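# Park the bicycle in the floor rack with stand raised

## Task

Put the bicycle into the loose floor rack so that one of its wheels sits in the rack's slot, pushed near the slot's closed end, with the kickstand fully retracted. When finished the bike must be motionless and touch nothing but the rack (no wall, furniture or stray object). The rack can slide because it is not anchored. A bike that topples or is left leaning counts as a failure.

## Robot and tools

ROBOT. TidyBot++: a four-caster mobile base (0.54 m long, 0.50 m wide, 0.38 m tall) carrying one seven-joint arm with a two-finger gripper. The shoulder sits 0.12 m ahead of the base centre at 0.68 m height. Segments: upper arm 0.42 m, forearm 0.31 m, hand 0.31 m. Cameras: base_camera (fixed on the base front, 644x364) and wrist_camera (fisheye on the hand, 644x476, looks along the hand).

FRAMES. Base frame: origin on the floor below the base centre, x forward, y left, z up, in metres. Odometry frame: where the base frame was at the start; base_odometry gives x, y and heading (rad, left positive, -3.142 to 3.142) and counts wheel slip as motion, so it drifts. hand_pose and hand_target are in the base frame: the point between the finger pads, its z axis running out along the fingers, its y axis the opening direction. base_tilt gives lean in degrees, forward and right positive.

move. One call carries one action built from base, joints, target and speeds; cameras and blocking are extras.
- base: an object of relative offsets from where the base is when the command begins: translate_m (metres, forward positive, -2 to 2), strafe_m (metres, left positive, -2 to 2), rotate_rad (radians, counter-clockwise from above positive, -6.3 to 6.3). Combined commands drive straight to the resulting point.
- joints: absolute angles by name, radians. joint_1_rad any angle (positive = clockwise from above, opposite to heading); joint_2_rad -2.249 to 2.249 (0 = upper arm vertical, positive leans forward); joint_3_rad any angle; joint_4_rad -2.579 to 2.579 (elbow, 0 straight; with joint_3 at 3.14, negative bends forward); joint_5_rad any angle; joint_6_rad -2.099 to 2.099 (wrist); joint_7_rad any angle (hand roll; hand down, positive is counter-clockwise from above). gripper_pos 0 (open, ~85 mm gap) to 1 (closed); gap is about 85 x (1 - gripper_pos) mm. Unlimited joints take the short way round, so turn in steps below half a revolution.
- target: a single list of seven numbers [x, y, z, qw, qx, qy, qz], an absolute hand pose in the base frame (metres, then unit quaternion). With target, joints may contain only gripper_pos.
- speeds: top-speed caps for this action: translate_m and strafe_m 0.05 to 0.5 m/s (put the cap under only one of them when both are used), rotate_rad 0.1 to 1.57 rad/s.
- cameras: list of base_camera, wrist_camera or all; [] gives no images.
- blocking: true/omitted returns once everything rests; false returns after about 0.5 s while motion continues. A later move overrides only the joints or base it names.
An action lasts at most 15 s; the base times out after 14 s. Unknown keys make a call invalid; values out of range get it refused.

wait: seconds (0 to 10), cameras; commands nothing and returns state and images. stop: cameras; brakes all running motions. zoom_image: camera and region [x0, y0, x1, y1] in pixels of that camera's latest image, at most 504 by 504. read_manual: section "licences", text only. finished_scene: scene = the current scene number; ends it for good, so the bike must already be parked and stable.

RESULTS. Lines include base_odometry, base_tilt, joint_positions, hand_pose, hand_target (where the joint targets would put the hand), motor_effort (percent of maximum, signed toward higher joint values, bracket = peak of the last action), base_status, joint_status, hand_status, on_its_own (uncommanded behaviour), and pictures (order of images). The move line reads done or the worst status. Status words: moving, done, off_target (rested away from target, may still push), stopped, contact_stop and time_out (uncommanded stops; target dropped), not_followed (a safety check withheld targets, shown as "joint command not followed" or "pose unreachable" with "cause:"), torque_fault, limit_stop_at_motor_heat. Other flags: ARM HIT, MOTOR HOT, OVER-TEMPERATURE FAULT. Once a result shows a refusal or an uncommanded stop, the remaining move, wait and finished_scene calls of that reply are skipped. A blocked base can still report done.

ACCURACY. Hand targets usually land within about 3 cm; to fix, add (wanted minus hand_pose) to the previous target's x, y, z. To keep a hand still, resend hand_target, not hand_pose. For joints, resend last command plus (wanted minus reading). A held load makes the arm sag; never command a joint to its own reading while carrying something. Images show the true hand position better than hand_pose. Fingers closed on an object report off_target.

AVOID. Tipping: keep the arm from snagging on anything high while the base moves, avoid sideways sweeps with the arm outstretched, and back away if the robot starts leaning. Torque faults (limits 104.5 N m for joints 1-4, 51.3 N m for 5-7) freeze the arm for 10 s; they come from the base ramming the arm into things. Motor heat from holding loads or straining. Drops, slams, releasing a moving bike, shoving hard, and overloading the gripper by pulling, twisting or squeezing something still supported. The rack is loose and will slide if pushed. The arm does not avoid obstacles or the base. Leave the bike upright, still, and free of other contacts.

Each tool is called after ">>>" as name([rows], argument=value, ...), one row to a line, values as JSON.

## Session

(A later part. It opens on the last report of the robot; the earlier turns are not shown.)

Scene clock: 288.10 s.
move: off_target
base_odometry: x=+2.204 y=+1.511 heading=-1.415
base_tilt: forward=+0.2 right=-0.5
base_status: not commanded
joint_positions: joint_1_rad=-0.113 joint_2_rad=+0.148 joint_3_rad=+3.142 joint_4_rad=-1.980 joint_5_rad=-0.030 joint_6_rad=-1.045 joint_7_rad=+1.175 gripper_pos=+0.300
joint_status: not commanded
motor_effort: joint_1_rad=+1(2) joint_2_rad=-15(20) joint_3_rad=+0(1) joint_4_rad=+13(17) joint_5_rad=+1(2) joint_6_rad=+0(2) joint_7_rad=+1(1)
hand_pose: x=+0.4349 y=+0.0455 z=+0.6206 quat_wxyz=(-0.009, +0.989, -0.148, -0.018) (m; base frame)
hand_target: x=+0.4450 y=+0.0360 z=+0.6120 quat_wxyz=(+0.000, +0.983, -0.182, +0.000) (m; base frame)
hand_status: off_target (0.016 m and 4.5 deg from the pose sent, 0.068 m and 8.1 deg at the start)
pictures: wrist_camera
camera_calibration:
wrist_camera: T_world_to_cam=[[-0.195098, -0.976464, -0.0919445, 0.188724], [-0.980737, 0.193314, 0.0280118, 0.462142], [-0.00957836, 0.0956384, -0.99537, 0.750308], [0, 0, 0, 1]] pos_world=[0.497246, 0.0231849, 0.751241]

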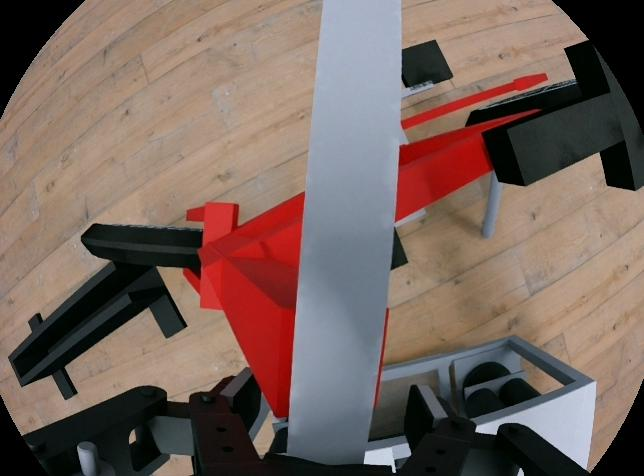

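>>> move(target=[0.432, 0.040, 0.605, 0, 0.983, -0.182, 0], cameras=[])

>>> move(joints={"gripper_pos": 0.7}, cameras=["wrist_camera"])

Scene clock: 289.67 s.
move: off_target
base_odometry: x=+2.204 y=+1.511 heading=-1.415
base_tilt: forward=+0.2 right=-0.5
base_status: not commanded
joint_positions: joint_1_rad=-0.115 joint_2_rad=+0.129 joint_3_rad=+3.142 joint_4_rad=-2.006 joint_5_rad=-0.030 joint_6_rad=-1.005 joint_7_rad=+1.156 gripper_pos=+0.300
joint_status: not commanded
motor_effort: joint_1_rad=+0(1) joint_2_rad=-13(15) joint_3_rad=-1(1) joint_4_rad=+12(14) joint_5_rad=+0(2) joint_6_rad=+0(1) joint_7_rad=+1(1)
hand_pose: x=+0.4362 y=+0.0461 z=+0.6199 quat_wxyz=(-0.013, +0.988, -0.157, -0.002) (m; base frame)
hand_target: x=+0.4320 y=+0.0400 z=+0.6050 quat_wxyz=(+0.000, +0.983, -0.182, +0.000) (m; base frame)
hand_status: off_target (0.017 m and 3.2 deg from the pose sent, 0.017 m and 4.5 deg at the start)
pictures: none
No camera images: "cameras" was empty.

Scene clock: 290.43 s.
move: done
base_odometry: x=+2.204 y=+1.511 heading=-1.415
base_tilt: forward=+0.2 right=-0.5
base_status: not commanded
joint_positions: joint_1_rad=-0.115 joint_2_rad=+0.129 joint_3_rad=+3.142 joint_4_rad=-2.006 joint_5_rad=-0.030 joint_6_rad=-1.005 joint_7_rad=+1.156 gripper_pos=+0.700
joint_status: all done
motor_effort: joint_1_rad=+0(1) joint_2_rad=-13(14) joint_3_rad=+0(1) joint_4_rad=+11(12) joint_5_rad=+0(2) joint_6_rad=+0(1) joint_7_rad=+1(1)
hand_pose: x=+0.4362 y=+0.0461 z=+0.6199 quat_wxyz=(-0.013, +0.988, -0.157, -0.002) (m; base frame)
hand_target: x=+0.4320 y=+0.0400 z=+0.6050 quat_wxyz=(+0.000, +0.983, -0.182, +0.000) (m; base frame)
hand_status: not commanded
pictures: wrist_camera
camera_calibration:
wrist_camera: T_world_to_cam=[[-0.209402, -0.972561, -0.101369, 0.20136], [-0.977514, 0.210839, -0.00355107, 0.480733], [0.0248261, 0.0983458, -0.994843, 0.734111], [0, 0, 0, 1]] pos_world=[0.493864, 0.0222808, 0.752443]

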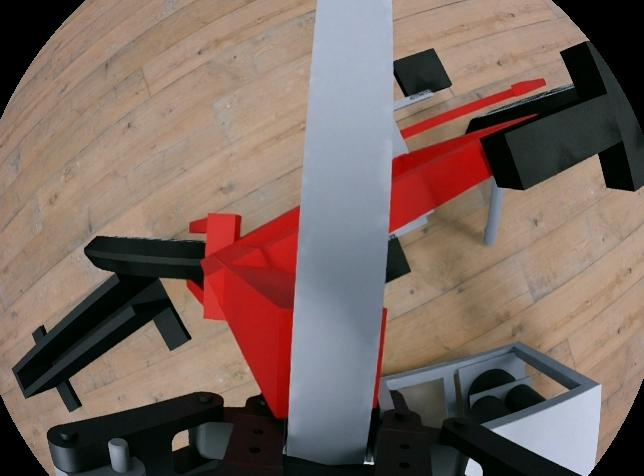

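>>> move(target=[0.422, 0.042, 0.590, 0, 0.983, -0.182, 0], cameras=[])

>>> move(joints={"gripper_pos": 1.0}, cameras=["wrist_camera"])

Scene clock: 291.83 s.
move: off_target
base_odometry: x=+2.204 y=+1.511 heading=-1.415
base_tilt: forward=+0.2 right=-0.5
base_status: not commanded
joint_positions: joint_1_rad=-0.118 joint_2_rad=+0.104 joint_3_rad=+3.142 joint_4_rad=-2.041 joint_5_rad=-0.029 joint_6_rad=-0.951 joint_7_rad=+1.146 gripper_pos=+0.700
joint_status: not commanded
motor_effort: joint_1_rad=-1(2) joint_2_rad=-8(14) joint_3_rad=-1(2) joint_4_rad=+8(12) joint_5_rad=-1(1) joint_6_rad=+0(2) joint_7_rad=+1(1)
hand_pose: x=+0.4379 y=+0.0467 z=+0.6188 quat_wxyz=(-0.018, +0.987, -0.160, +0.019) (m; base frame)
hand_target: x=+0.4220 y=+0.0420 z=+0.5900 quat_wxyz=(+0.000, +0.983, -0.182, +0.000) (m; base frame)
hand_status: off_target (0.033 m and 3.9 deg from the pose sent, 0.033 m and 3.2 deg at the start)
pictures: none
No camera images: "cameras" was empty.

Scene clock: 292.53 s.
move: off_target
base_odometry: x=+2.204 y=+1.511 heading=-1.415
base_tilt: forward=+0.2 right=-0.5
base_status: not commanded
joint_positions: joint_1_rad=-0.127 joint_2_rad=+0.100 joint_3_rad=+3.142 joint_4_rad=-2.042 joint_5_rad=-0.025 joint_6_rad=-0.943 joint_7_rad=+1.144 gripper_pos=+0.781
joint_status: gripper_pos off_target (ended at +0.781, target +1.000)
motor_effort: joint_1_rad=+0(3) joint_2_rad=-8(10) joint_3_rad=+0(3) joint_4_rad=+6(9) joint_5_rad=-1(3) joint_6_rad=+0(3) joint_7_rad=-1(4)
hand_pose: x=+0.4397 y=+0.0487 z=+0.6198 quat_wxyz=(-0.018, +0.987, -0.156, +0.025) (m; base frame)
hand_target: x=+0.4220 y=+0.0420 z=+0.5900 quat_wxyz=(+0.000, +0.983, -0.182, +0.000) (m; base frame)
hand_status: not commanded
pictures: wrist_camera
camera_calibration:
wrist_camera: T_world_to_cam=[[-0.20285, -0.972469, -0.114696, 0.210017], [-0.975981, 0.210293, -0.056894, 0.51598], [0.0794474, 0.1004, -0.99177, 0.707637], [0, 0, 0, 1]] pos_world=[0.489969, 0.0246817, 0.755257]

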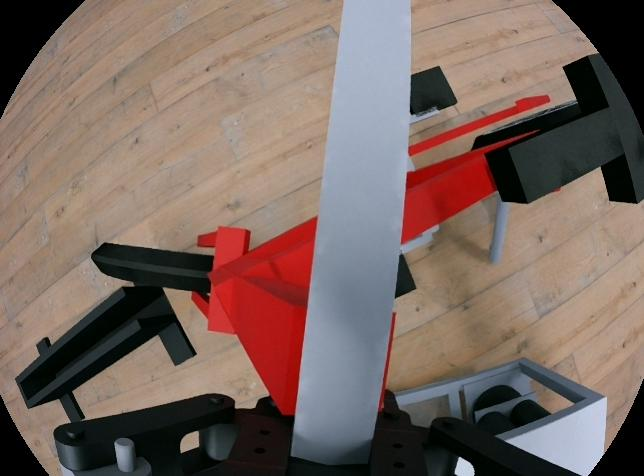

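>>> move(target=[0.424, 0.032, 0.598, 0, 1.0, 0.0, 0], cameras=[])

>>> move(target=[0.426, 0.022, 0.598, 0, 0.983, 0.182, 0])

Scene clock: 294.40 s.
move: off_target
base_odometry: x=+2.204 y=+1.511 heading=-1.415
base_tilt: forward=+0.2 right=-0.5
base_status: not commanded
joint_positions: joint_1_rad=-0.082 joint_2_rad=+0.095 joint_3_rad=+3.137 joint_4_rad=-2.054 joint_5_rad=-0.024 joint_6_rad=-0.943 joint_7_rad=+1.390 gripper_pos=+0.782
joint_status: not commanded
motor_effort: joint_1_rad=+0(2) joint_2_rad=-7(13) joint_3_rad=-1(2) joint_4_rad=+13(15) joint_5_rad=+3(6) joint_6_rad=-1(3) joint_7_rad=+4(5)
hand_pose: x=+0.4359 y=+0.0348 z=+0.6179 quat_wxyz=(-0.013, +0.998, -0.054, +0.023) (m; base frame)
hand_target: x=+0.4240 y=+0.0320 z=+0.5980 quat_wxyz=(+0.000, +1.000, +0.000, +0.000) (m; base frame)
hand_status: off_target (0.023 m and 6.9 deg from the pose sent, 0.032 m and 18.3 deg at the start)
pictures: none
No camera images: "cameras" was empty.

Scene clock: 295.53 s.
move: off_target
base_odometry: x=+2.204 y=+1.511 heading=-1.415
base_tilt: forward=+0.2 right=-0.5
base_status: not commanded
joint_positions: joint_1_rad=-0.026 joint_2_rad=+0.094 joint_3_rad=+3.121 joint_4_rad=-2.072 joint_5_rad=+0.003 joint_6_rad=-0.957 joint_7_rad=+1.779 gripper_pos=+0.784
joint_status: not commanded
motor_effort: joint_1_rad=-2(2) joint_2_rad=-9(10) joint_3_rad=-2(2) joint_4_rad=+18(19) joint_5_rad=-3(4) joint_6_rad=+7(10) joint_7_rad=+2(5)
hand_pose: x=+0.4241 y=+0.0150 z=+0.6133 quat_wxyz=(+0.001, +0.992, +0.128, +0.009) (m; base frame)
hand_target: x=+0.4260 y=+0.0220 z=+0.5980 quat_wxyz=(+0.000, +0.983, +0.182, +0.000) (m; base frame)
hand_status: off_target (0.017 m and 6.4 deg from the pose sent, 0.026 m and 27.3 deg at the start)
pictures: base_camera, wrist_camera
camera_calibration:
wrist_camera: T_world_to_cam=[[0.353225, -0.932894, -0.0702956, -0.0902666], [-0.935538, -0.352158, -0.0274522, 0.480694], [0.000854831, 0.075461, -0.997148, 0.742839], [0, 0, 0, 1]] pos_world=[0.480957, 0.0290155, 0.747571]

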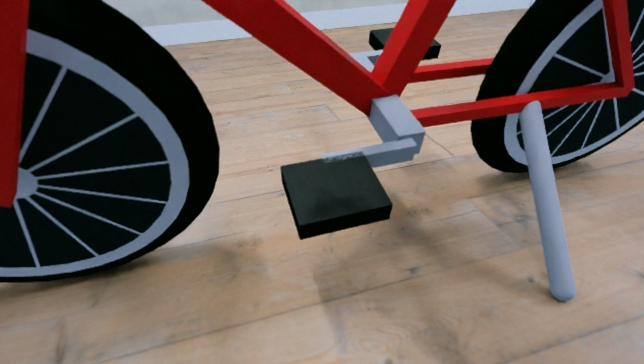

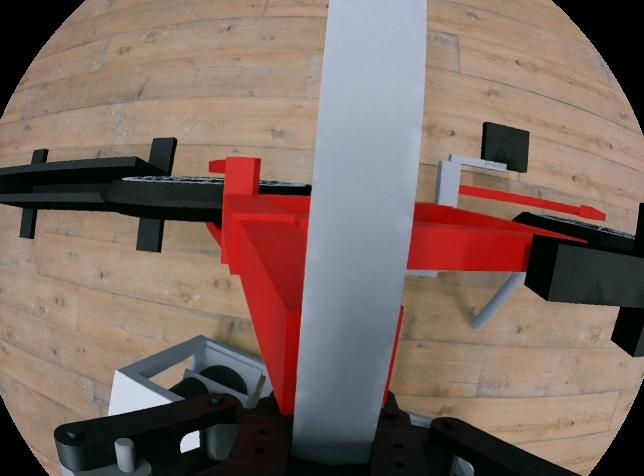

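>>> zoom_image(camera="wrist_camera", region=[0, 110, 330, 290])

Scaled by 1.527.

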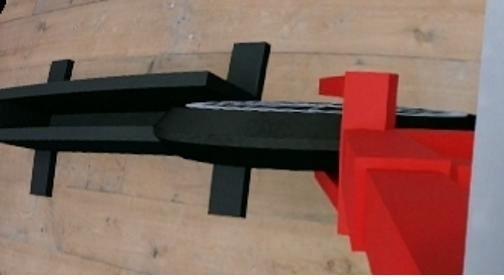

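>>> move(base={"translate_m": 0.07}, speeds={"translate_m": 0.08})

>>> zoom_image(camera="wrist_camera", region=[0, 110, 330, 290])

Scene clock: 297.97 s.
move: done
base_odometry: x=+2.215 y=+1.442 heading=-1.415
base_tilt: forward=+0.2 right=-0.5
base_status: done
joint_positions: joint_1_rad=-0.026 joint_2_rad=+0.057 joint_3_rad=+3.116 joint_4_rad=-2.056 joint_5_rad=+0.003 joint_6_rad=-0.960 joint_7_rad=+1.791 gripper_pos=+0.784
joint_status: not commanded
motor_effort: joint_1_rad=-1(2) joint_2_rad=-1(9) joint_3_rad=-1(2) joint_4_rad=+10(20) joint_5_rad=+0(3) joint_6_rad=+7(11) joint_7_rad=+1(2)
hand_pose: x=+0.4326 y=+0.0168 z=+0.6289 quat_wxyz=(+0.003, +0.990, +0.137, +0.034) (m; base frame)
hand_target: x=+0.4260 y=+0.0220 z=+0.5980 quat_wxyz=(+0.000, +0.983, +0.182, +0.000) (m; base frame)
hand_status: not commanded
pictures: base_camera, wrist_camera
camera_calibration:
wrist_camera: T_world_to_cam=[[0.37243, -0.926502, -0.0537633, -0.109341], [-0.926797, -0.368276, -0.0736282, 0.515273], [0.048417, 0.077249, -0.995836, 0.73676], [0, 0, 0, 1]] pos_world=[0.482603, 0.0315435, 0.765752]

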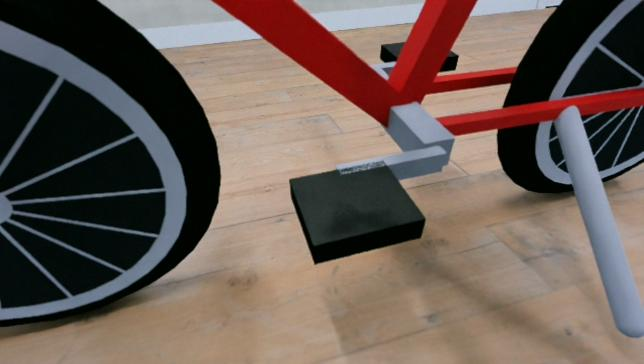

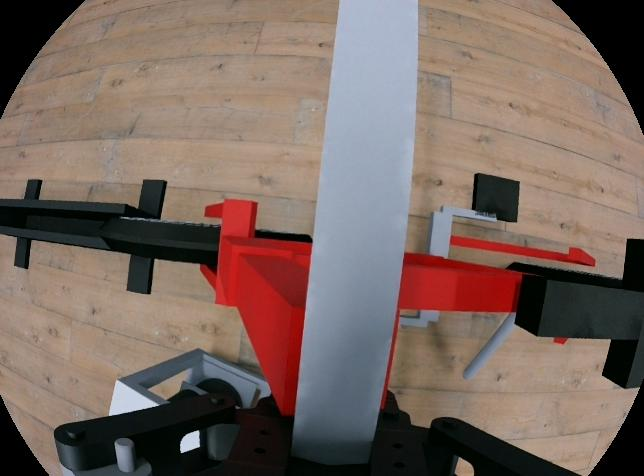

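Scaled by 1.527.

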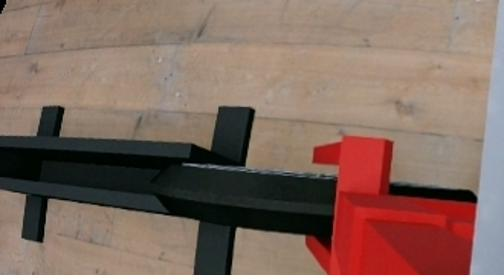

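>>> move(base={"translate_m": 0.025}, target=[0.43, 0.022, 0.625, 0, 0.983, 0.182, 0], speeds={"translate_m": 0.08}, cameras=["wrist_camera"])

>>> zoom_image(camera="wrist_camera", region=[0, 110, 330, 290])

Scene clock: 299.90 s.
move: off_target
base_odometry: x=+2.219 y=+1.417 heading=-1.415
base_tilt: forward=+0.2 right=-0.5
base_status: done
joint_positions: joint_1_rad=-0.026 joint_2_rad=+0.072 joint_3_rad=+3.115 joint_4_rad=-2.020 joint_5_rad=+0.004 joint_6_rad=-1.007 joint_7_rad=+1.792 gripper_pos=+0.784
joint_status: not commanded
motor_effort: joint_1_rad=+0(2) joint_2_rad=-10(13) joint_3_rad=+0(2) joint_4_rad=+15(17) joint_5_rad=-1(3) joint_6_rad=+5(11) joint_7_rad=+1(1)
hand_pose: x=+0.4346 y=+0.0171 z=+0.6341 quat_wxyz=(+0.002, +0.990, +0.138, +0.021) (m; base frame)
hand_target: x=+0.4300 y=+0.0220 z=+0.6250 quat_wxyz=(+0.000, +0.983, +0.182, +0.000) (m; base frame)
hand_status: off_target (0.011 m and 5.7 deg from the pose sent, 0.007 m and 6.6 deg at the start)
pictures: wrist_camera
camera_calibration:
wrist_camera: T_world_to_cam=[[0.372993, -0.925787, -0.0616059, -0.104826], [-0.927535, -0.370365, -0.0500806, 0.502952], [0.0235472, 0.0758214, -0.996843, 0.753298], [0, 0, 0, 1]] pos_world=[0.487867, 0.0321133, 0.76965]

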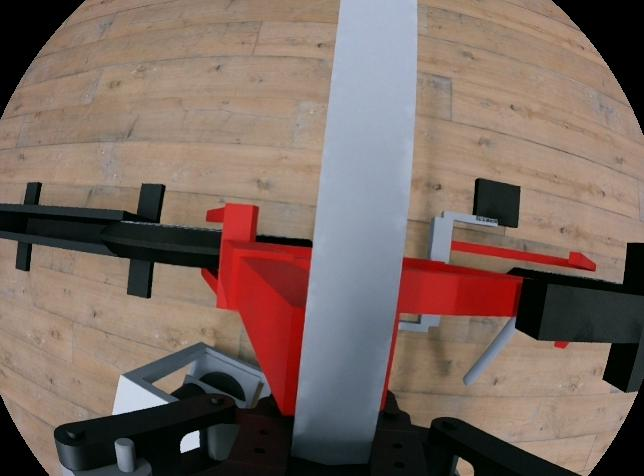

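Scaled by 1.527.

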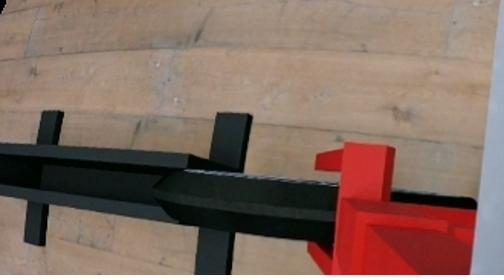

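>>> move(base={"translate_m": 0.012}, target=[0.43, 0.020, 0.625, 0, 0.9775, 0.211, 0], speeds={"translate_m": 0.08}, cameras=[])

>>> move(base={"strafe_m": 0.06, "translate_m": -0.021}, speeds={"strafe_m": 0.1}, cameras=["wrist_camera"])

>>> zoom_image(camera="wrist_camera", region=[0, 110, 330, 290])

Scene clock: 303.83 s.
move: off_target
base_odometry: x=+2.220 y=+1.405 heading=-1.415
base_tilt: forward=+0.2 right=-0.5
base_status: done
joint_positions: joint_1_rad=-0.023 joint_2_rad=+0.074 joint_3_rad=+3.115 joint_4_rad=-2.013 joint_5_rad=+0.006 joint_6_rad=-1.008 joint_7_rad=+1.863 gripper_pos=+0.784
joint_status: not commanded
motor_effort: joint_1_rad=+0(1) joint_2_rad=-11(14) joint_3_rad=-1(2) joint_4_rad=+14(16) joint_5_rad=+0(2) joint_6_rad=+4(5) joint_7_rad=+1(3)
hand_pose: x=+0.4375 y=+0.0160 z=+0.6353 quat_wxyz=(+0.004, +0.985, +0.172, +0.023) (m; base frame)
hand_target: x=+0.4300 y=+0.0200 z=+0.6250 quat_wxyz=(+0.000, +0.977, +0.211, +0.000) (m; base frame)
hand_status: off_target (0.013 m and 5.3 deg from the pose sent, 0.011 m and 8.9 deg at the start)
pictures: none
No camera images: "cameras" was empty.

Scene clock: 305.10 s.
move: done
base_odometry: x=+2.277 y=+1.435 heading=-1.415
base_tilt: forward=+0.2 right=-0.6
base_status: done
joint_positions: joint_1_rad=-0.020 joint_2_rad=+0.076 joint_3_rad=+3.108 joint_4_rad=-2.012 joint_5_rad=+0.005 joint_6_rad=-1.008 joint_7_rad=+1.864 gripper_pos=+0.784
joint_status: not commanded
motor_effort: joint_1_rad=+0(5) joint_2_rad=-12(14) joint_3_rad=+0(4) joint_4_rad=+15(17) joint_5_rad=+0(6) joint_6_rad=+0(6) joint_7_rad=+1(2)
hand_pose: x=+0.4375 y=+0.0171 z=+0.6350 quat_wxyz=(+0.004, +0.985, +0.173, +0.023) (m; base frame)
hand_target: x=+0.4300 y=+0.0200 z=+0.6250 quat_wxyz=(+0.000, +0.977, +0.211, +0.000) (m; base frame)
hand_status: not commanded
pictures: wrist_camera
camera_calibration:
wrist_camera: T_world_to_cam=[[0.439264, -0.896536, -0.0571871, -0.138153], [-0.898117, -0.436783, -0.0510466, 0.49466], [0.0207867, 0.0737836, -0.997058, 0.75556], [0, 0, 0, 1]] pos_world=[0.489243, 0.0364517, 0.770687]

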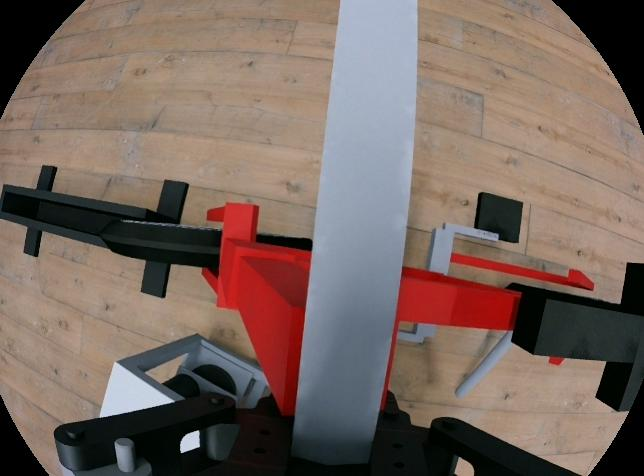

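Scaled by 1.527.

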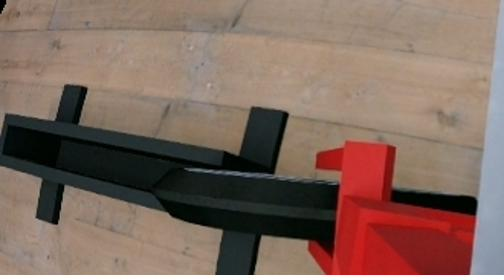

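>>> move(base={"translate_m": 0.03}, target=[0.43, 0.022, 0.625, 0, 0.983, 0.185, 0], speeds={"translate_m": 0.08}, cameras=["wrist_camera"])

>>> zoom_image(camera="wrist_camera", region=[0, 110, 330, 290])

Scene clock: 308.03 s.
move: off_target
base_odometry: x=+2.282 y=+1.405 heading=-1.415
base_tilt: forward=+0.2 right=-0.5
base_status: done
joint_positions: joint_1_rad=-0.025 joint_2_rad=+0.071 joint_3_rad=+3.108 joint_4_rad=-2.008 joint_5_rad=+0.005 joint_6_rad=-1.024 joint_7_rad=+1.858 gripper_pos=+0.784
joint_status: not commanded
motor_effort: joint_1_rad=+1(2) joint_2_rad=-10(14) joint_3_rad=+1(2) joint_4_rad=+15(17) joint_5_rad=+1(2) joint_6_rad=+7(7) joint_7_rad=-1(2)
hand_pose: x=+0.4346 y=+0.0182 z=+0.6375 quat_wxyz=(+0.003, +0.985, +0.173, +0.019) (m; base frame)
hand_target: x=+0.4300 y=+0.0220 z=+0.6250 quat_wxyz=(+0.000, +0.983, +0.185, +0.000) (m; base frame)
hand_status: off_target (0.014 m and 2.6 deg from the pose sent, 0.013 m and 2.9 deg at the start)
pictures: wrist_camera
camera_calibration:
wrist_camera: T_world_to_cam=[[0.43743, -0.89727, -0.0596802, -0.133374], [-0.899143, -0.43538, -0.0445638, 0.488932], [0.0140022, 0.0731546, -0.997222, 0.761088], [0, 0, 0, 1]] pos_world=[0.487305, 0.0375214, 0.772802]

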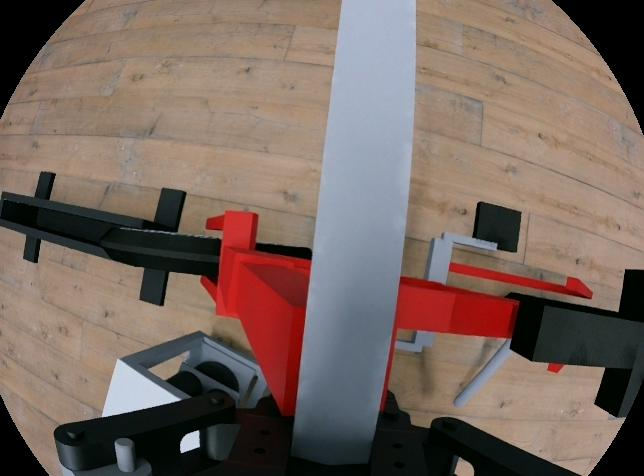

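Scaled by 1.527.

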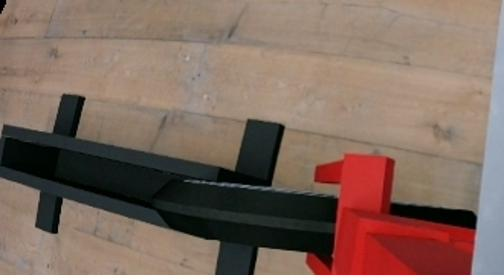

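>>> move(base={"translate_m": 0.012}, target=[0.43, 0.022, 0.625, 0, 0.9893, 0.146, 0], speeds={"translate_m": 0.08}, cameras=["wrist_camera"])

>>> zoom_image(camera="wrist_camera", region=[0, 130, 240, 310])

Scene clock: 309.67 s.
move: off_target
base_odometry: x=+2.284 y=+1.394 heading=-1.414
base_tilt: forward=+0.2 right=-0.5
base_status: done
joint_positions: joint_1_rad=-0.032 joint_2_rad=+0.070 joint_3_rad=+3.108 joint_4_rad=-2.006 joint_5_rad=+0.006 joint_6_rad=-1.039 joint_7_rad=+1.822 gripper_pos=+0.784
joint_status: not commanded
motor_effort: joint_1_rad=+2(3) joint_2_rad=-9(12) joint_3_rad=+1(2) joint_4_rad=+15(17) joint_5_rad=-2(4) joint_6_rad=+8(10) joint_7_rad=-2(3)
hand_pose: x=+0.4310 y=+0.0203 z=+0.6385 quat_wxyz=(+0.003, +0.987, +0.159, +0.014) (m; base frame)
hand_target: x=+0.4300 y=+0.0220 z=+0.6250 quat_wxyz=(+0.000, +0.989, +0.146, +0.000) (m; base frame)
hand_status: off_target (0.014 m and 2.2 deg from the pose sent, 0.014 m and 3.8 deg at the start)
pictures: wrist_camera
camera_calibration:
wrist_camera: T_world_to_cam=[[0.411646, -0.909046, -0.0646745, -0.11533], [-0.911331, -0.410218, -0.0346114, 0.48499], [0.00493275, 0.0731875, -0.997306, 0.765865], [0, 0, 0, 1]] pos_world=[0.485683, 0.0380596, 0.773129]

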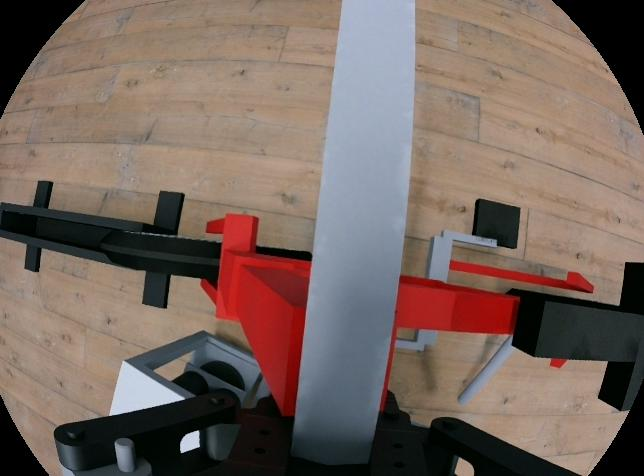

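Scaled by 2.100.

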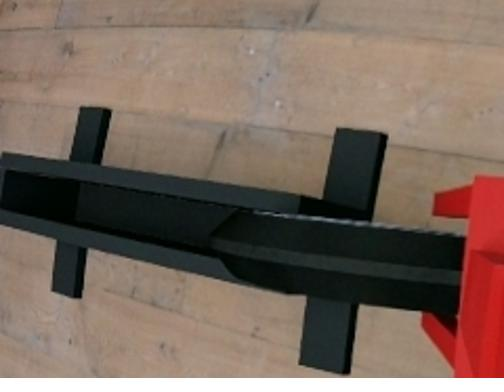

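>>> move(base={"translate_m": 0.04}, speeds={"translate_m": 0.08}, cameras=["wrist_camera"])

>>> zoom_image(camera="wrist_camera", region=[0, 130, 240, 310])

Scene clock: 314.93 s.
move: done
base_odometry: x=+2.290 y=+1.354 heading=-1.414
base_tilt: forward=+0.2 right=-0.5
base_status: done
joint_positions: joint_1_rad=-0.036 joint_2_rad=+0.070 joint_3_rad=+3.108 joint_4_rad=-1.995 joint_5_rad=+0.006 joint_6_rad=-1.048 joint_7_rad=+1.822 gripper_pos=+0.784
joint_status: not commanded
motor_effort: joint_1_rad=+2(3) joint_2_rad=-9(11) joint_3_rad=+1(3) joint_4_rad=+11(18) joint_5_rad=+1(5) joint_6_rad=+5(12) joint_7_rad=-1(3)
hand_pose: x=+0.4327 y=+0.0215 z=+0.6412 quat_wxyz=(+0.003, +0.987, +0.161, +0.014) (m; base frame)
hand_target: x=+0.4300 y=+0.0220 z=+0.6250 quat_wxyz=(+0.000, +0.989, +0.146, +0.000) (m; base frame)
hand_status: not commanded
pictures: wrist_camera
camera_calibration:
wrist_camera: T_world_to_cam=[[0.415084, -0.907498, -0.064441, -0.116421], [-0.90977, -0.413655, -0.0347608, 0.486653], [0.00488898, 0.0730551, -0.997316, 0.768522], [0, 0, 0, 1]] pos_world=[0.48731, 0.0395105, 0.775874]

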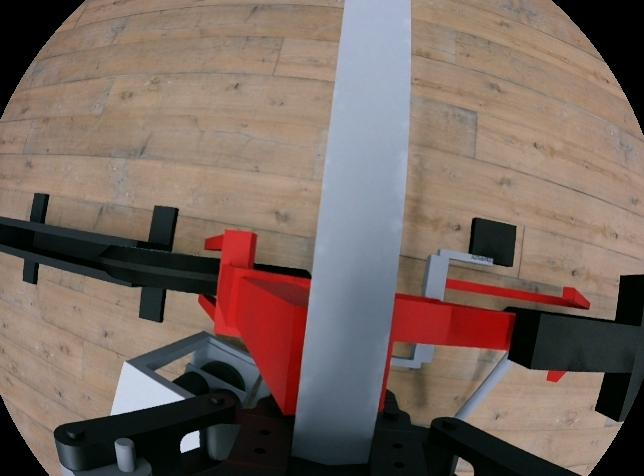

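Scaled by 2.100.

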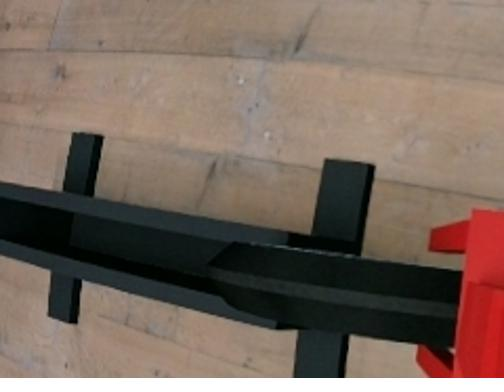

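>>> move(target=[0.43, 0.023, 0.625, 0, 0.9932, 0.116, 0], cameras=[])

>>> move(base={"strafe_m": 0.04, "translate_m": -0.013}, speeds={"strafe_m": 0.1}, cameras=["wrist_camera"])

>>> zoom_image(camera="wrist_camera", region=[0, 130, 240, 310])

Scene clock: 318.03 s.
move: off_target
base_odometry: x=+2.290 y=+1.354 heading=-1.414
base_tilt: forward=+0.2 right=-0.5
base_status: not commanded
joint_positions: joint_1_rad=-0.040 joint_2_rad=+0.069 joint_3_rad=+3.108 joint_4_rad=-1.995 joint_5_rad=+0.006 joint_6_rad=-1.048 joint_7_rad=+1.782 gripper_pos=+0.784
joint_status: not commanded
motor_effort: joint_1_rad=+2(2) joint_2_rad=-10(10) joint_3_rad=+1(2) joint_4_rad=+11(12) joint_5_rad=+1(1) joint_6_rad=+4(6) joint_7_rad=-1(3)
hand_pose: x=+0.4329 y=+0.0228 z=+0.6418 quat_wxyz=(+0.002, +0.990, +0.143, +0.015) (m; base frame)
hand_target: x=+0.4300 y=+0.0230 z=+0.6250 quat_wxyz=(+0.000, +0.993, +0.116, +0.000) (m; base frame)
hand_status: off_target (0.017 m and 3.5 deg from the pose sent, 0.016 m and 5.4 deg at the start)
pictures: none
No camera images: "cameras" was empty.

Scene clock: 319.20 s.
move: done
base_odometry: x=+2.328 y=+1.373 heading=-1.414
base_tilt: forward=+0.2 right=-0.6
base_status: done
joint_positions: joint_1_rad=-0.050 joint_2_rad=+0.069 joint_3_rad=+3.104 joint_4_rad=-1.994 joint_5_rad=+0.002 joint_6_rad=-1.045 joint_7_rad=+1.782 gripper_pos=+0.784
joint_status: not commanded
motor_effort: joint_1_rad=+1(4) joint_2_rad=-11(12) joint_3_rad=+0(4) joint_4_rad=+11(13) joint_5_rad=-2(4) joint_6_rad=+1(5) joint_7_rad=+0(2)
hand_pose: x=+0.4338 y=+0.0287 z=+0.6418 quat_wxyz=(+0.000, +0.989, +0.149, +0.017) (m; base frame)
hand_target: x=+0.4300 y=+0.0230 z=+0.6250 quat_wxyz=(+0.000, +0.993, +0.116, +0.000) (m; base frame)
hand_status: not commanded
pictures: wrist_camera
camera_calibration:
wrist_camera: T_world_to_cam=[[0.393512, -0.916835, -0.0675404, -0.0986606], [-0.919242, -0.39146, -0.0418756, 0.498686], [0.0119537, 0.0785645, -0.996837, 0.765063], [0, 0, 0, 1]] pos_world=[0.488092, 0.0446536, 0.776863]

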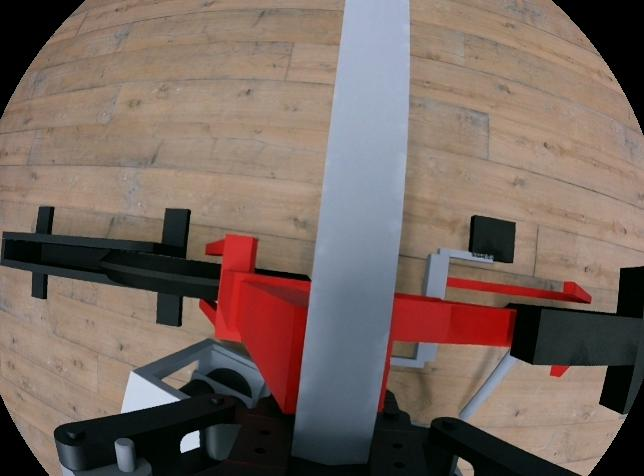

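Scaled by 2.100.

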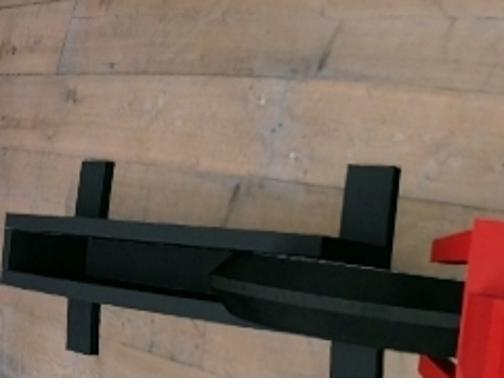

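>>> zoom_image(camera="wrist_camera", region=[60, 210, 200, 310])

Scaled by 3.600.

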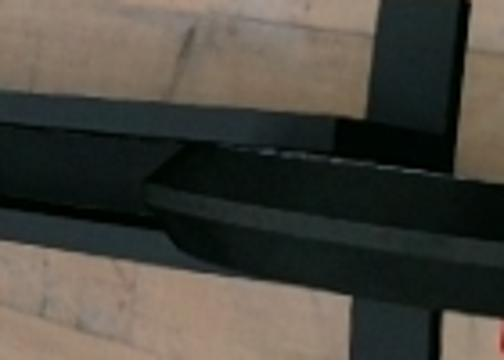

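>>> move(target=[0.433, 0.023, 0.625, 0, 0.9955, 0.094, 0], cameras=[])

>>> move(base={"strafe_m": 0.05, "translate_m": -0.014}, speeds={"strafe_m": 0.1}, cameras=["wrist_camera"])

>>> zoom_image(camera="wrist_camera", region=[60, 210, 200, 310])

Scene clock: 324.93 s.
move: off_target
base_odometry: x=+2.328 y=+1.373 heading=-1.414
base_tilt: forward=+0.2 right=-0.5
base_status: not commanded
joint_positions: joint_1_rad=-0.051 joint_2_rad=+0.070 joint_3_rad=+3.104 joint_4_rad=-1.992 joint_5_rad=+0.002 joint_6_rad=-1.045 joint_7_rad=+1.753 gripper_pos=+0.784
joint_status: not commanded
motor_effort: joint_1_rad=+2(3) joint_2_rad=-9(12) joint_3_rad=+1(2) joint_4_rad=+11(13) joint_5_rad=-2(2) joint_6_rad=+2(4) joint_7_rad=-1(2)
hand_pose: x=+0.4346 y=+0.0290 z=+0.6422 quat_wxyz=(+0.000, +0.991, +0.135, +0.017) (m; base frame)
hand_target: x=+0.4330 y=+0.0230 z=+0.6250 quat_wxyz=(+0.000, +0.996, +0.094, +0.000) (m; base frame)
hand_status: off_target (0.018 m and 5.2 deg from the pose sent, 0.018 m and 6.6 deg at the start)
pictures: none
No camera images: "cameras" was empty.

Scene clock: 326.00 s.
move: done
base_odometry: x=+2.375 y=+1.394 heading=-1.414
base_tilt: forward=+0.2 right=-0.5
base_status: done
joint_positions: joint_1_rad=-0.034 joint_2_rad=+0.070 joint_3_rad=+3.114 joint_4_rad=-1.990 joint_5_rad=+0.009 joint_6_rad=-1.045 joint_7_rad=+1.753 gripper_pos=+0.784
joint_status: not commanded
motor_effort: joint_1_rad=-1(4) joint_2_rad=-10(12) joint_3_rad=-2(5) joint_4_rad=+12(12) joint_5_rad=-2(6) joint_6_rad=+2(4) joint_7_rad=-2(3)
hand_pose: x=+0.4363 y=+0.0187 z=+0.6426 quat_wxyz=(+0.004, +0.992, +0.124, +0.018) (m; base frame)
hand_target: x=+0.4330 y=+0.0230 z=+0.6250 quat_wxyz=(+0.000, +0.996, +0.094, +0.000) (m; base frame)
hand_status: not commanded
pictures: wrist_camera
camera_calibration:
wrist_camera: T_world_to_cam=[[0.346788, -0.935967, -0.0608538, -0.0922912], [-0.937747, -0.344655, -0.0429426, 0.505004], [0.0192193, 0.0719575, -0.997223, 0.763839], [0, 0, 0, 1]] pos_world=[0.490891, 0.032707, 0.777787]

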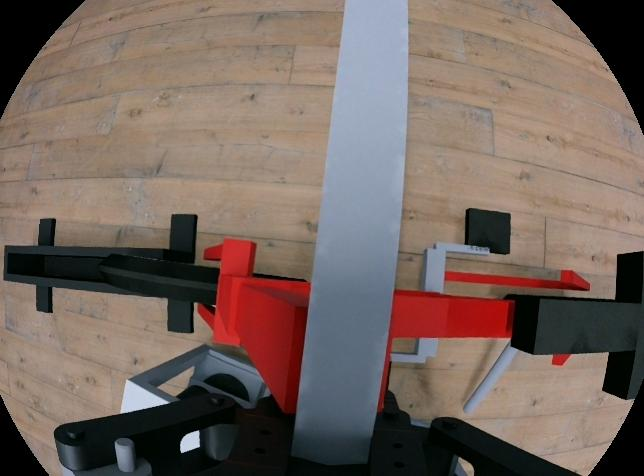

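Scaled by 3.600.

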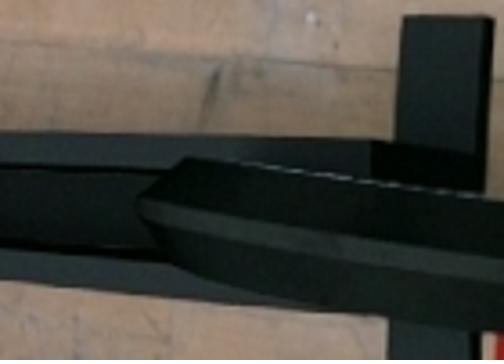

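>>> move(base={"strafe_m": 0.045, "translate_m": -0.013}, speeds={"strafe_m": 0.1}, cameras=["wrist_camera"])

>>> zoom_image(camera="wrist_camera", region=[60, 210, 200, 310])

Scene clock: 329.30 s.
move: done
base_odometry: x=+2.417 y=+1.414 heading=-1.414
base_tilt: forward=+0.2 right=-0.5
base_status: done
joint_positions: joint_1_rad=+0.016 joint_2_rad=+0.071 joint_3_rad=+3.160 joint_4_rad=-1.987 joint_5_rad=+0.050 joint_6_rad=-1.044 joint_7_rad=+1.753 gripper_pos=+0.784
joint_status: not commanded
motor_effort: joint_1_rad=-11(12) joint_2_rad=-10(12) joint_3_rad=-10(12) joint_4_rad=+9(10) joint_5_rad=-8(11) joint_6_rad=-1(2) joint_7_rad=-3(5)
hand_pose: x=+0.4386 y=-0.0233 z=+0.6434 quat_wxyz=(+0.024, +0.996, +0.086, +0.017) (m; base frame)
hand_target: x=+0.4330 y=+0.0230 z=+0.6250 quat_wxyz=(+0.000, +0.996, +0.094, +0.000) (m; base frame)
hand_status: not commanded
pictures: wrist_camera
camera_calibration:
wrist_camera: T_world_to_cam=[[0.273009, -0.961744, -0.0226752, -0.125145], [-0.961656, -0.272192, -0.0335965, 0.498842], [0.0261392, 0.0309779, -0.999178, 0.764845], [0, 0, 0, 1]] pos_world=[0.493888, -0.0082705, 0.778138]

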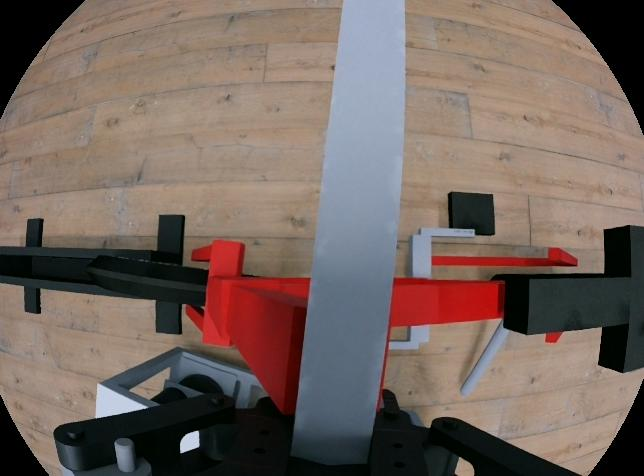

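Scaled by 3.600.

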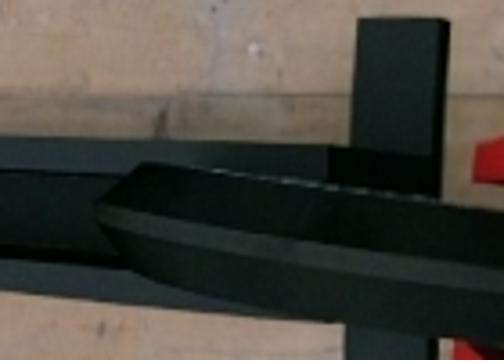

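>>> move(target=[0.425, 0.023, 0.72, 0, 0.9955, 0.094, 0], cameras=[])

>>> move(target=[0.42, 0.023, 0.78, 0, 0.9955, 0.094, 0], cameras=["wrist_camera"])

>>> zoom_image(camera="wrist_camera", region=[60, 210, 200, 310])

Scene clock: 332.30 s.
move: off_target
base_odometry: x=+2.417 y=+1.414 heading=-1.414
base_tilt: forward=+0.2 right=-0.5
base_status: not commanded
joint_positions: joint_1_rad=-0.040 joint_2_rad=+0.144 joint_3_rad=+3.143 joint_4_rad=-1.904 joint_5_rad=+0.031 joint_6_rad=-1.255 joint_7_rad=+1.732 gripper_pos=+0.784
joint_status: not commanded
motor_effort: joint_1_rad=-1(10) joint_2_rad=-46(46) joint_3_rad=-1(10) joint_4_rad=+37(38) joint_5_rad=-1(8) joint_6_rad=-8(13) joint_7_rad=+3(4)
hand_pose: x=+0.4088 y=+0.0035 z=+0.6468 quat_wxyz=(+0.009, +0.991, +0.105, -0.081) (m; base frame)
hand_target: x=+0.4250 y=+0.0230 z=+0.7200 quat_wxyz=(+0.000, +0.996, +0.094, +0.000) (m; base frame)
hand_status: off_target (0.078 m and 9.5 deg from the pose sent, 0.091 m and 3.5 deg at the start)
pictures: none
No camera images: "cameras" was empty.

Scene clock: 333.43 s.
move: off_target
base_odometry: x=+2.417 y=+1.414 heading=-1.414
base_tilt: forward=+0.2 right=-0.5
base_status: not commanded
joint_positions: joint_1_rad=-0.045 joint_2_rad=+0.179 joint_3_rad=+3.142 joint_4_rad=-1.806 joint_5_rad=+0.017 joint_6_rad=-1.407 joint_7_rad=+1.732 gripper_pos=+0.784
joint_status: not commanded
motor_effort: joint_1_rad=-1(4) joint_2_rad=-57(58) joint_3_rad=-2(4) joint_4_rad=+45(46) joint_5_rad=-1(3) joint_6_rad=-12(13) joint_7_rad=+3(5)
hand_pose: x=+0.4046 y=+0.0088 z=+0.6679 quat_wxyz=(+0.001, +0.987, +0.105, -0.125) (m; base frame)
hand_target: x=+0.4200 y=+0.0230 z=+0.7800 quat_wxyz=(+0.000, +0.996, +0.094, +0.000) (m; base frame)
hand_status: off_target (0.114 m and 14.4 deg from the pose sent, 0.135 m and 9.5 deg at the start)
pictures: wrist_camera
camera_calibration:
wrist_camera: T_world_to_cam=[[0.283907, -0.950839, -0.123702, -0.0214594], [-0.922858, -0.305982, 0.233898, 0.281635], [-0.260249, 0.047754, -0.96436, 0.88169], [0, 0, 0, 1]] pos_world=[0.495461, 0.0236666, 0.781738]

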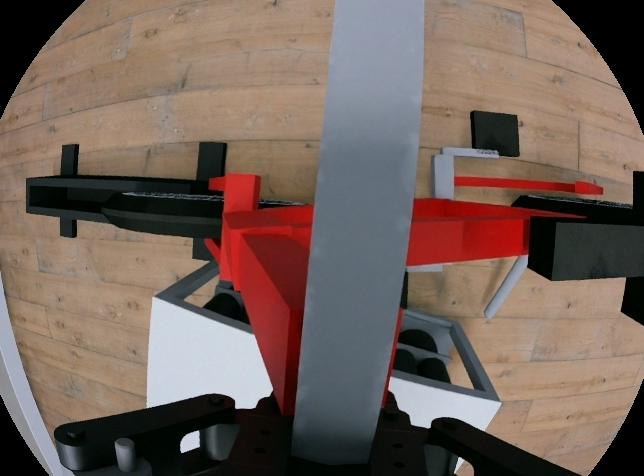

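Scaled by 3.600.

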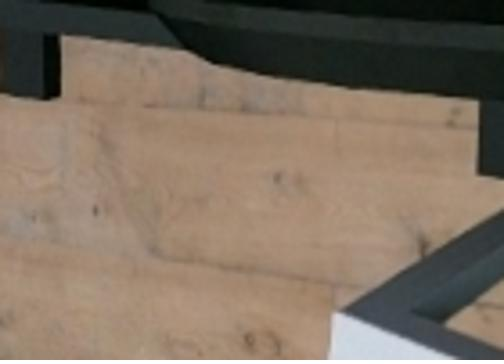

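>>> move(base={"translate_m": 0.03}, target=[0.42, 0.023, 0.81, 0, 0.9955, 0.094, 0], speeds={"translate_m": 0.1}, cameras=["wrist_camera"])

>>> zoom_image(camera="wrist_camera", region=[20, 130, 240, 280])

Scene clock: 335.30 s.
move: off_target
base_odometry: x=+2.422 y=+1.384 heading=-1.414
base_tilt: forward=+0.3 right=-0.5
base_status: done
joint_positions: joint_1_rad=-0.048 joint_2_rad=+0.194 joint_3_rad=+3.141 joint_4_rad=-1.703 joint_5_rad=+0.008 joint_6_rad=-1.508 joint_7_rad=+1.732 gripper_pos=+0.786
joint_status: not commanded
motor_effort: joint_1_rad=-1(3) joint_2_rad=-58(63) joint_3_rad=-1(3) joint_4_rad=+46(50) joint_5_rad=+2(4) joint_6_rad=-12(15) joint_7_rad=+2(3)
hand_pose: x=+0.4165 y=+0.0132 z=+0.6933 quat_wxyz=(-0.003, +0.986, +0.105, -0.131) (m; base frame)
hand_target: x=+0.4200 y=+0.0230 z=+0.8100 quat_wxyz=(+0.000, +0.996, +0.094, +0.000) (m; base frame)
hand_status: off_target (0.117 m and 15.2 deg from the pose sent, 0.144 m and 14.4 deg at the start)
pictures: wrist_camera
camera_calibration:
wrist_camera: T_world_to_cam=[[0.281469, -0.950096, -0.134506, -0.00906192], [-0.919866, -0.307063, 0.244047, 0.27975], [-0.27317, 0.0550362, -0.96039, 0.911632], [0, 0, 0, 1]] pos_world=[0.508913, 0.0271183, 0.806032]

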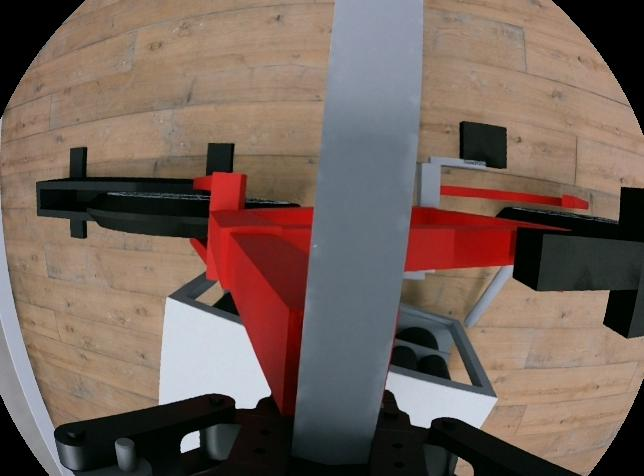

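Scaled by 2.291.

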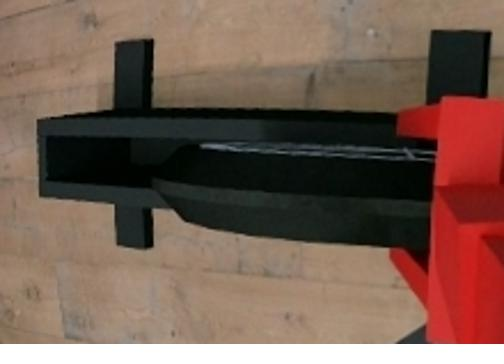

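>>> move(base={"strafe_m": 0.05, "translate_m": -0.01}, speeds={"strafe_m": 0.1}, cameras=["wrist_camera"])

>>> zoom_image(camera="wrist_camera", region=[20, 130, 240, 280])

Scene clock: 341.60 s.
move: done
base_odometry: x=+2.470 y=+1.402 heading=-1.414
base_tilt: forward=+0.3 right=-0.5
base_status: done
joint_positions: joint_1_rad=-0.052 joint_2_rad=+0.191 joint_3_rad=+3.137 joint_4_rad=-1.701 joint_5_rad=+0.004 joint_6_rad=-1.518 joint_7_rad=+1.732 gripper_pos=+0.786
joint_status: not commanded
motor_effort: joint_1_rad=+0(5) joint_2_rad=-58(61) joint_3_rad=-2(5) joint_4_rad=+46(47) joint_5_rad=+1(5) joint_6_rad=-11(13) joint_7_rad=+2(3)
hand_pose: x=+0.4140 y=+0.0166 z=+0.6956 quat_wxyz=(-0.005, +0.985, +0.108, -0.134) (m; base frame)
hand_target: x=+0.4200 y=+0.0230 z=+0.8100 quat_wxyz=(+0.000, +0.996, +0.094, +0.000) (m; base frame)
hand_status: not commanded
pictures: wrist_camera
camera_calibration:
wrist_camera: T_world_to_cam=[[0.286741, -0.947703, -0.140136, -0.00310672], [-0.916557, -0.313946, 0.247711, 0.274205], [-0.278752, 0.0574139, -0.958645, 0.913989], [0, 0, 0, 1]] pos_world=[0.506991, 0.0306656, 0.807833]

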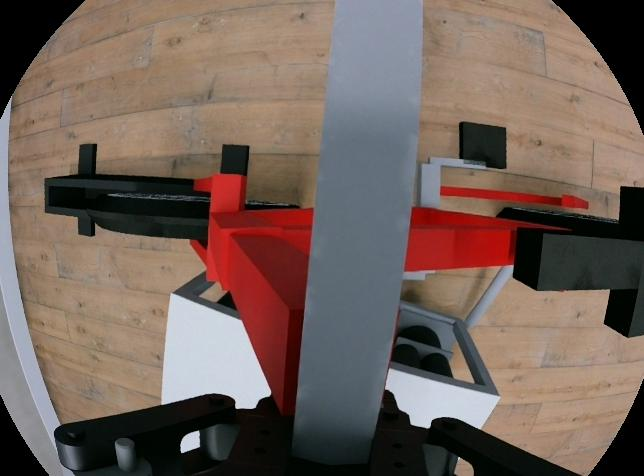

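Scaled by 2.291.

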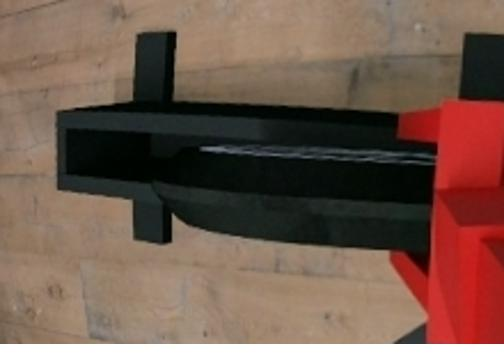

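>>> move(target=[0.415, 0.023, 0.72, 0, 0.9955, 0.094, 0], cameras=[])

>>> move(target=[0.415, 0.023, 0.64, 0, 0.9955, 0.094, 0], cameras=["wrist_camera"])

>>> zoom_image(camera="wrist_camera", region=[20, 170, 240, 320])

Scene clock: 344.27 s.
move: off_target
base_odometry: x=+2.470 y=+1.402 heading=-1.414
base_tilt: forward=+0.2 right=-0.5
base_status: not commanded
joint_positions: joint_1_rad=-0.046 joint_2_rad=+0.142 joint_3_rad=+3.137 joint_4_rad=-1.911 joint_5_rad=+0.022 joint_6_rad=-1.337 joint_7_rad=+1.732 gripper_pos=+0.786
joint_status: not commanded
motor_effort: joint_1_rad=-1(4) joint_2_rad=-44(58) joint_3_rad=-1(6) joint_4_rad=+36(46) joint_5_rad=-3(10) joint_6_rad=-11(14) joint_7_rad=+3(4)
hand_pose: x=+0.3805 y=+0.0077 z=+0.6508 quat_wxyz=(+0.003, +0.986, +0.108, -0.124) (m; base frame)
hand_target: x=+0.4150 y=+0.0230 z=+0.7200 quat_wxyz=(+0.000, +0.996, +0.094, +0.000) (m; base frame)
hand_status: off_target (0.079 m and 14.4 deg from the pose sent, 0.025 m and 15.5 deg at the start)
pictures: none
No camera images: "cameras" was empty.

Scene clock: 345.43 s.
move: off_target
base_odometry: x=+2.470 y=+1.402 heading=-1.414
base_tilt: forward=+0.2 right=-0.5
base_status: not commanded
joint_positions: joint_1_rad=-0.046 joint_2_rad=+0.059 joint_3_rad=+3.137 joint_4_rad=-1.999 joint_5_rad=+0.022 joint_6_rad=-1.183 joint_7_rad=+1.732 gripper_pos=+0.786
joint_status: not commanded
motor_effort: joint_1_rad=+1(1) joint_2_rad=-14(43) joint_3_rad=+0(2) joint_4_rad=+17(36) joint_5_rad=-3(4) joint_6_rad=+5(11) joint_7_rad=-1(3)
hand_pose: x=+0.3908 y=+0.0087 z=+0.6451 quat_wxyz=(+0.007, +0.993, +0.110, -0.050) (m; base frame)
hand_target: x=+0.4150 y=+0.0230 z=+0.6400 quat_wxyz=(+0.000, +0.996, +0.094, +0.000) (m; base frame)
hand_status: off_target (0.029 m and 6.1 deg from the pose sent, 0.039 m and 14.4 deg at the start)
pictures: wrist_camera
camera_calibration:
wrist_camera: T_world_to_cam=[[0.310559, -0.94689, -0.0833809, -0.056975], [-0.943868, -0.317572, 0.0908936, 0.374823], [-0.112546, 0.0504728, -0.992364, 0.816412], [0, 0, 0, 1]] pos_world=[0.463361, 0.0238775, 0.771358]

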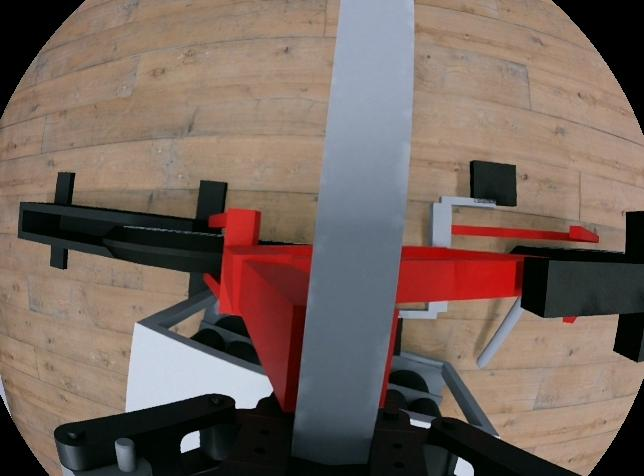

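Scaled by 2.291.

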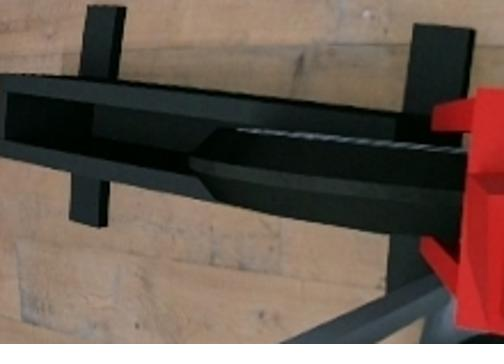

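>>> move(base={"strafe_m": 0.06, "translate_m": 0.0}, speeds={"strafe_m": 0.1}, cameras=["wrist_camera"])

>>> zoom_image(camera="wrist_camera", region=[20, 170, 240, 320])

Scene clock: 349.03 s.
move: done
base_odometry: x=+2.529 y=+1.411 heading=-1.414
base_tilt: forward=+0.2 right=-0.5
base_status: done
joint_positions: joint_1_rad=-0.008 joint_2_rad=+0.053 joint_3_rad=+3.147 joint_4_rad=-2.002 joint_5_rad=+0.071 joint_6_rad=-1.156 joint_7_rad=+1.732 gripper_pos=+0.786
joint_status: not commanded
motor_effort: joint_1_rad=-6(10) joint_2_rad=-13(15) joint_3_rad=-7(10) joint_4_rad=+16(18) joint_5_rad=-11(15) joint_6_rad=+4(7) joint_7_rad=-2(8)
hand_pose: x=+0.3982 y=-0.0180 z=+0.6456 quat_wxyz=(+0.029, +0.994, +0.097, -0.037) (m; base frame)
hand_target: x=+0.4150 y=+0.0230 z=+0.6400 quat_wxyz=(+0.000, +0.996, +0.094, +0.000) (m; base frame)
hand_status: not commanded
pictures: wrist_camera
camera_calibration:
wrist_camera: T_world_to_cam=[[0.289685, -0.956513, -0.0341277, -0.108168], [-0.95363, -0.291488, 0.0750007, 0.387832], [-0.081687, 0.0108186, -0.996599, 0.808899], [0, 0, 0, 1]] pos_world=[0.467259, 0.00083313, 0.773369]

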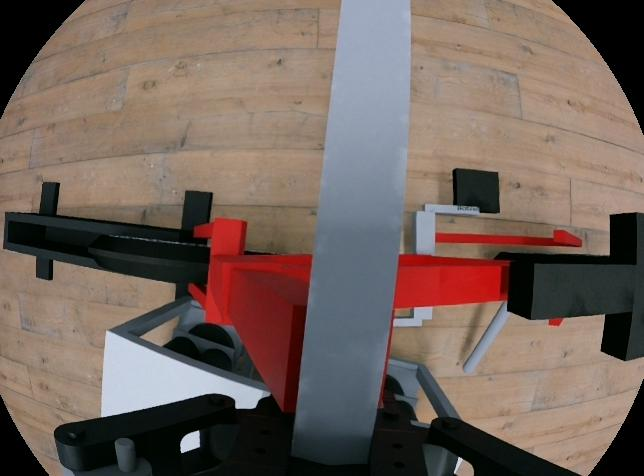

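Scaled by 2.291.

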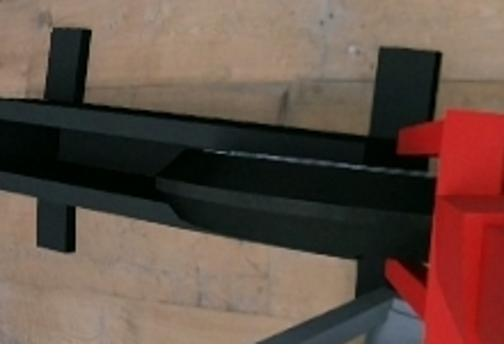

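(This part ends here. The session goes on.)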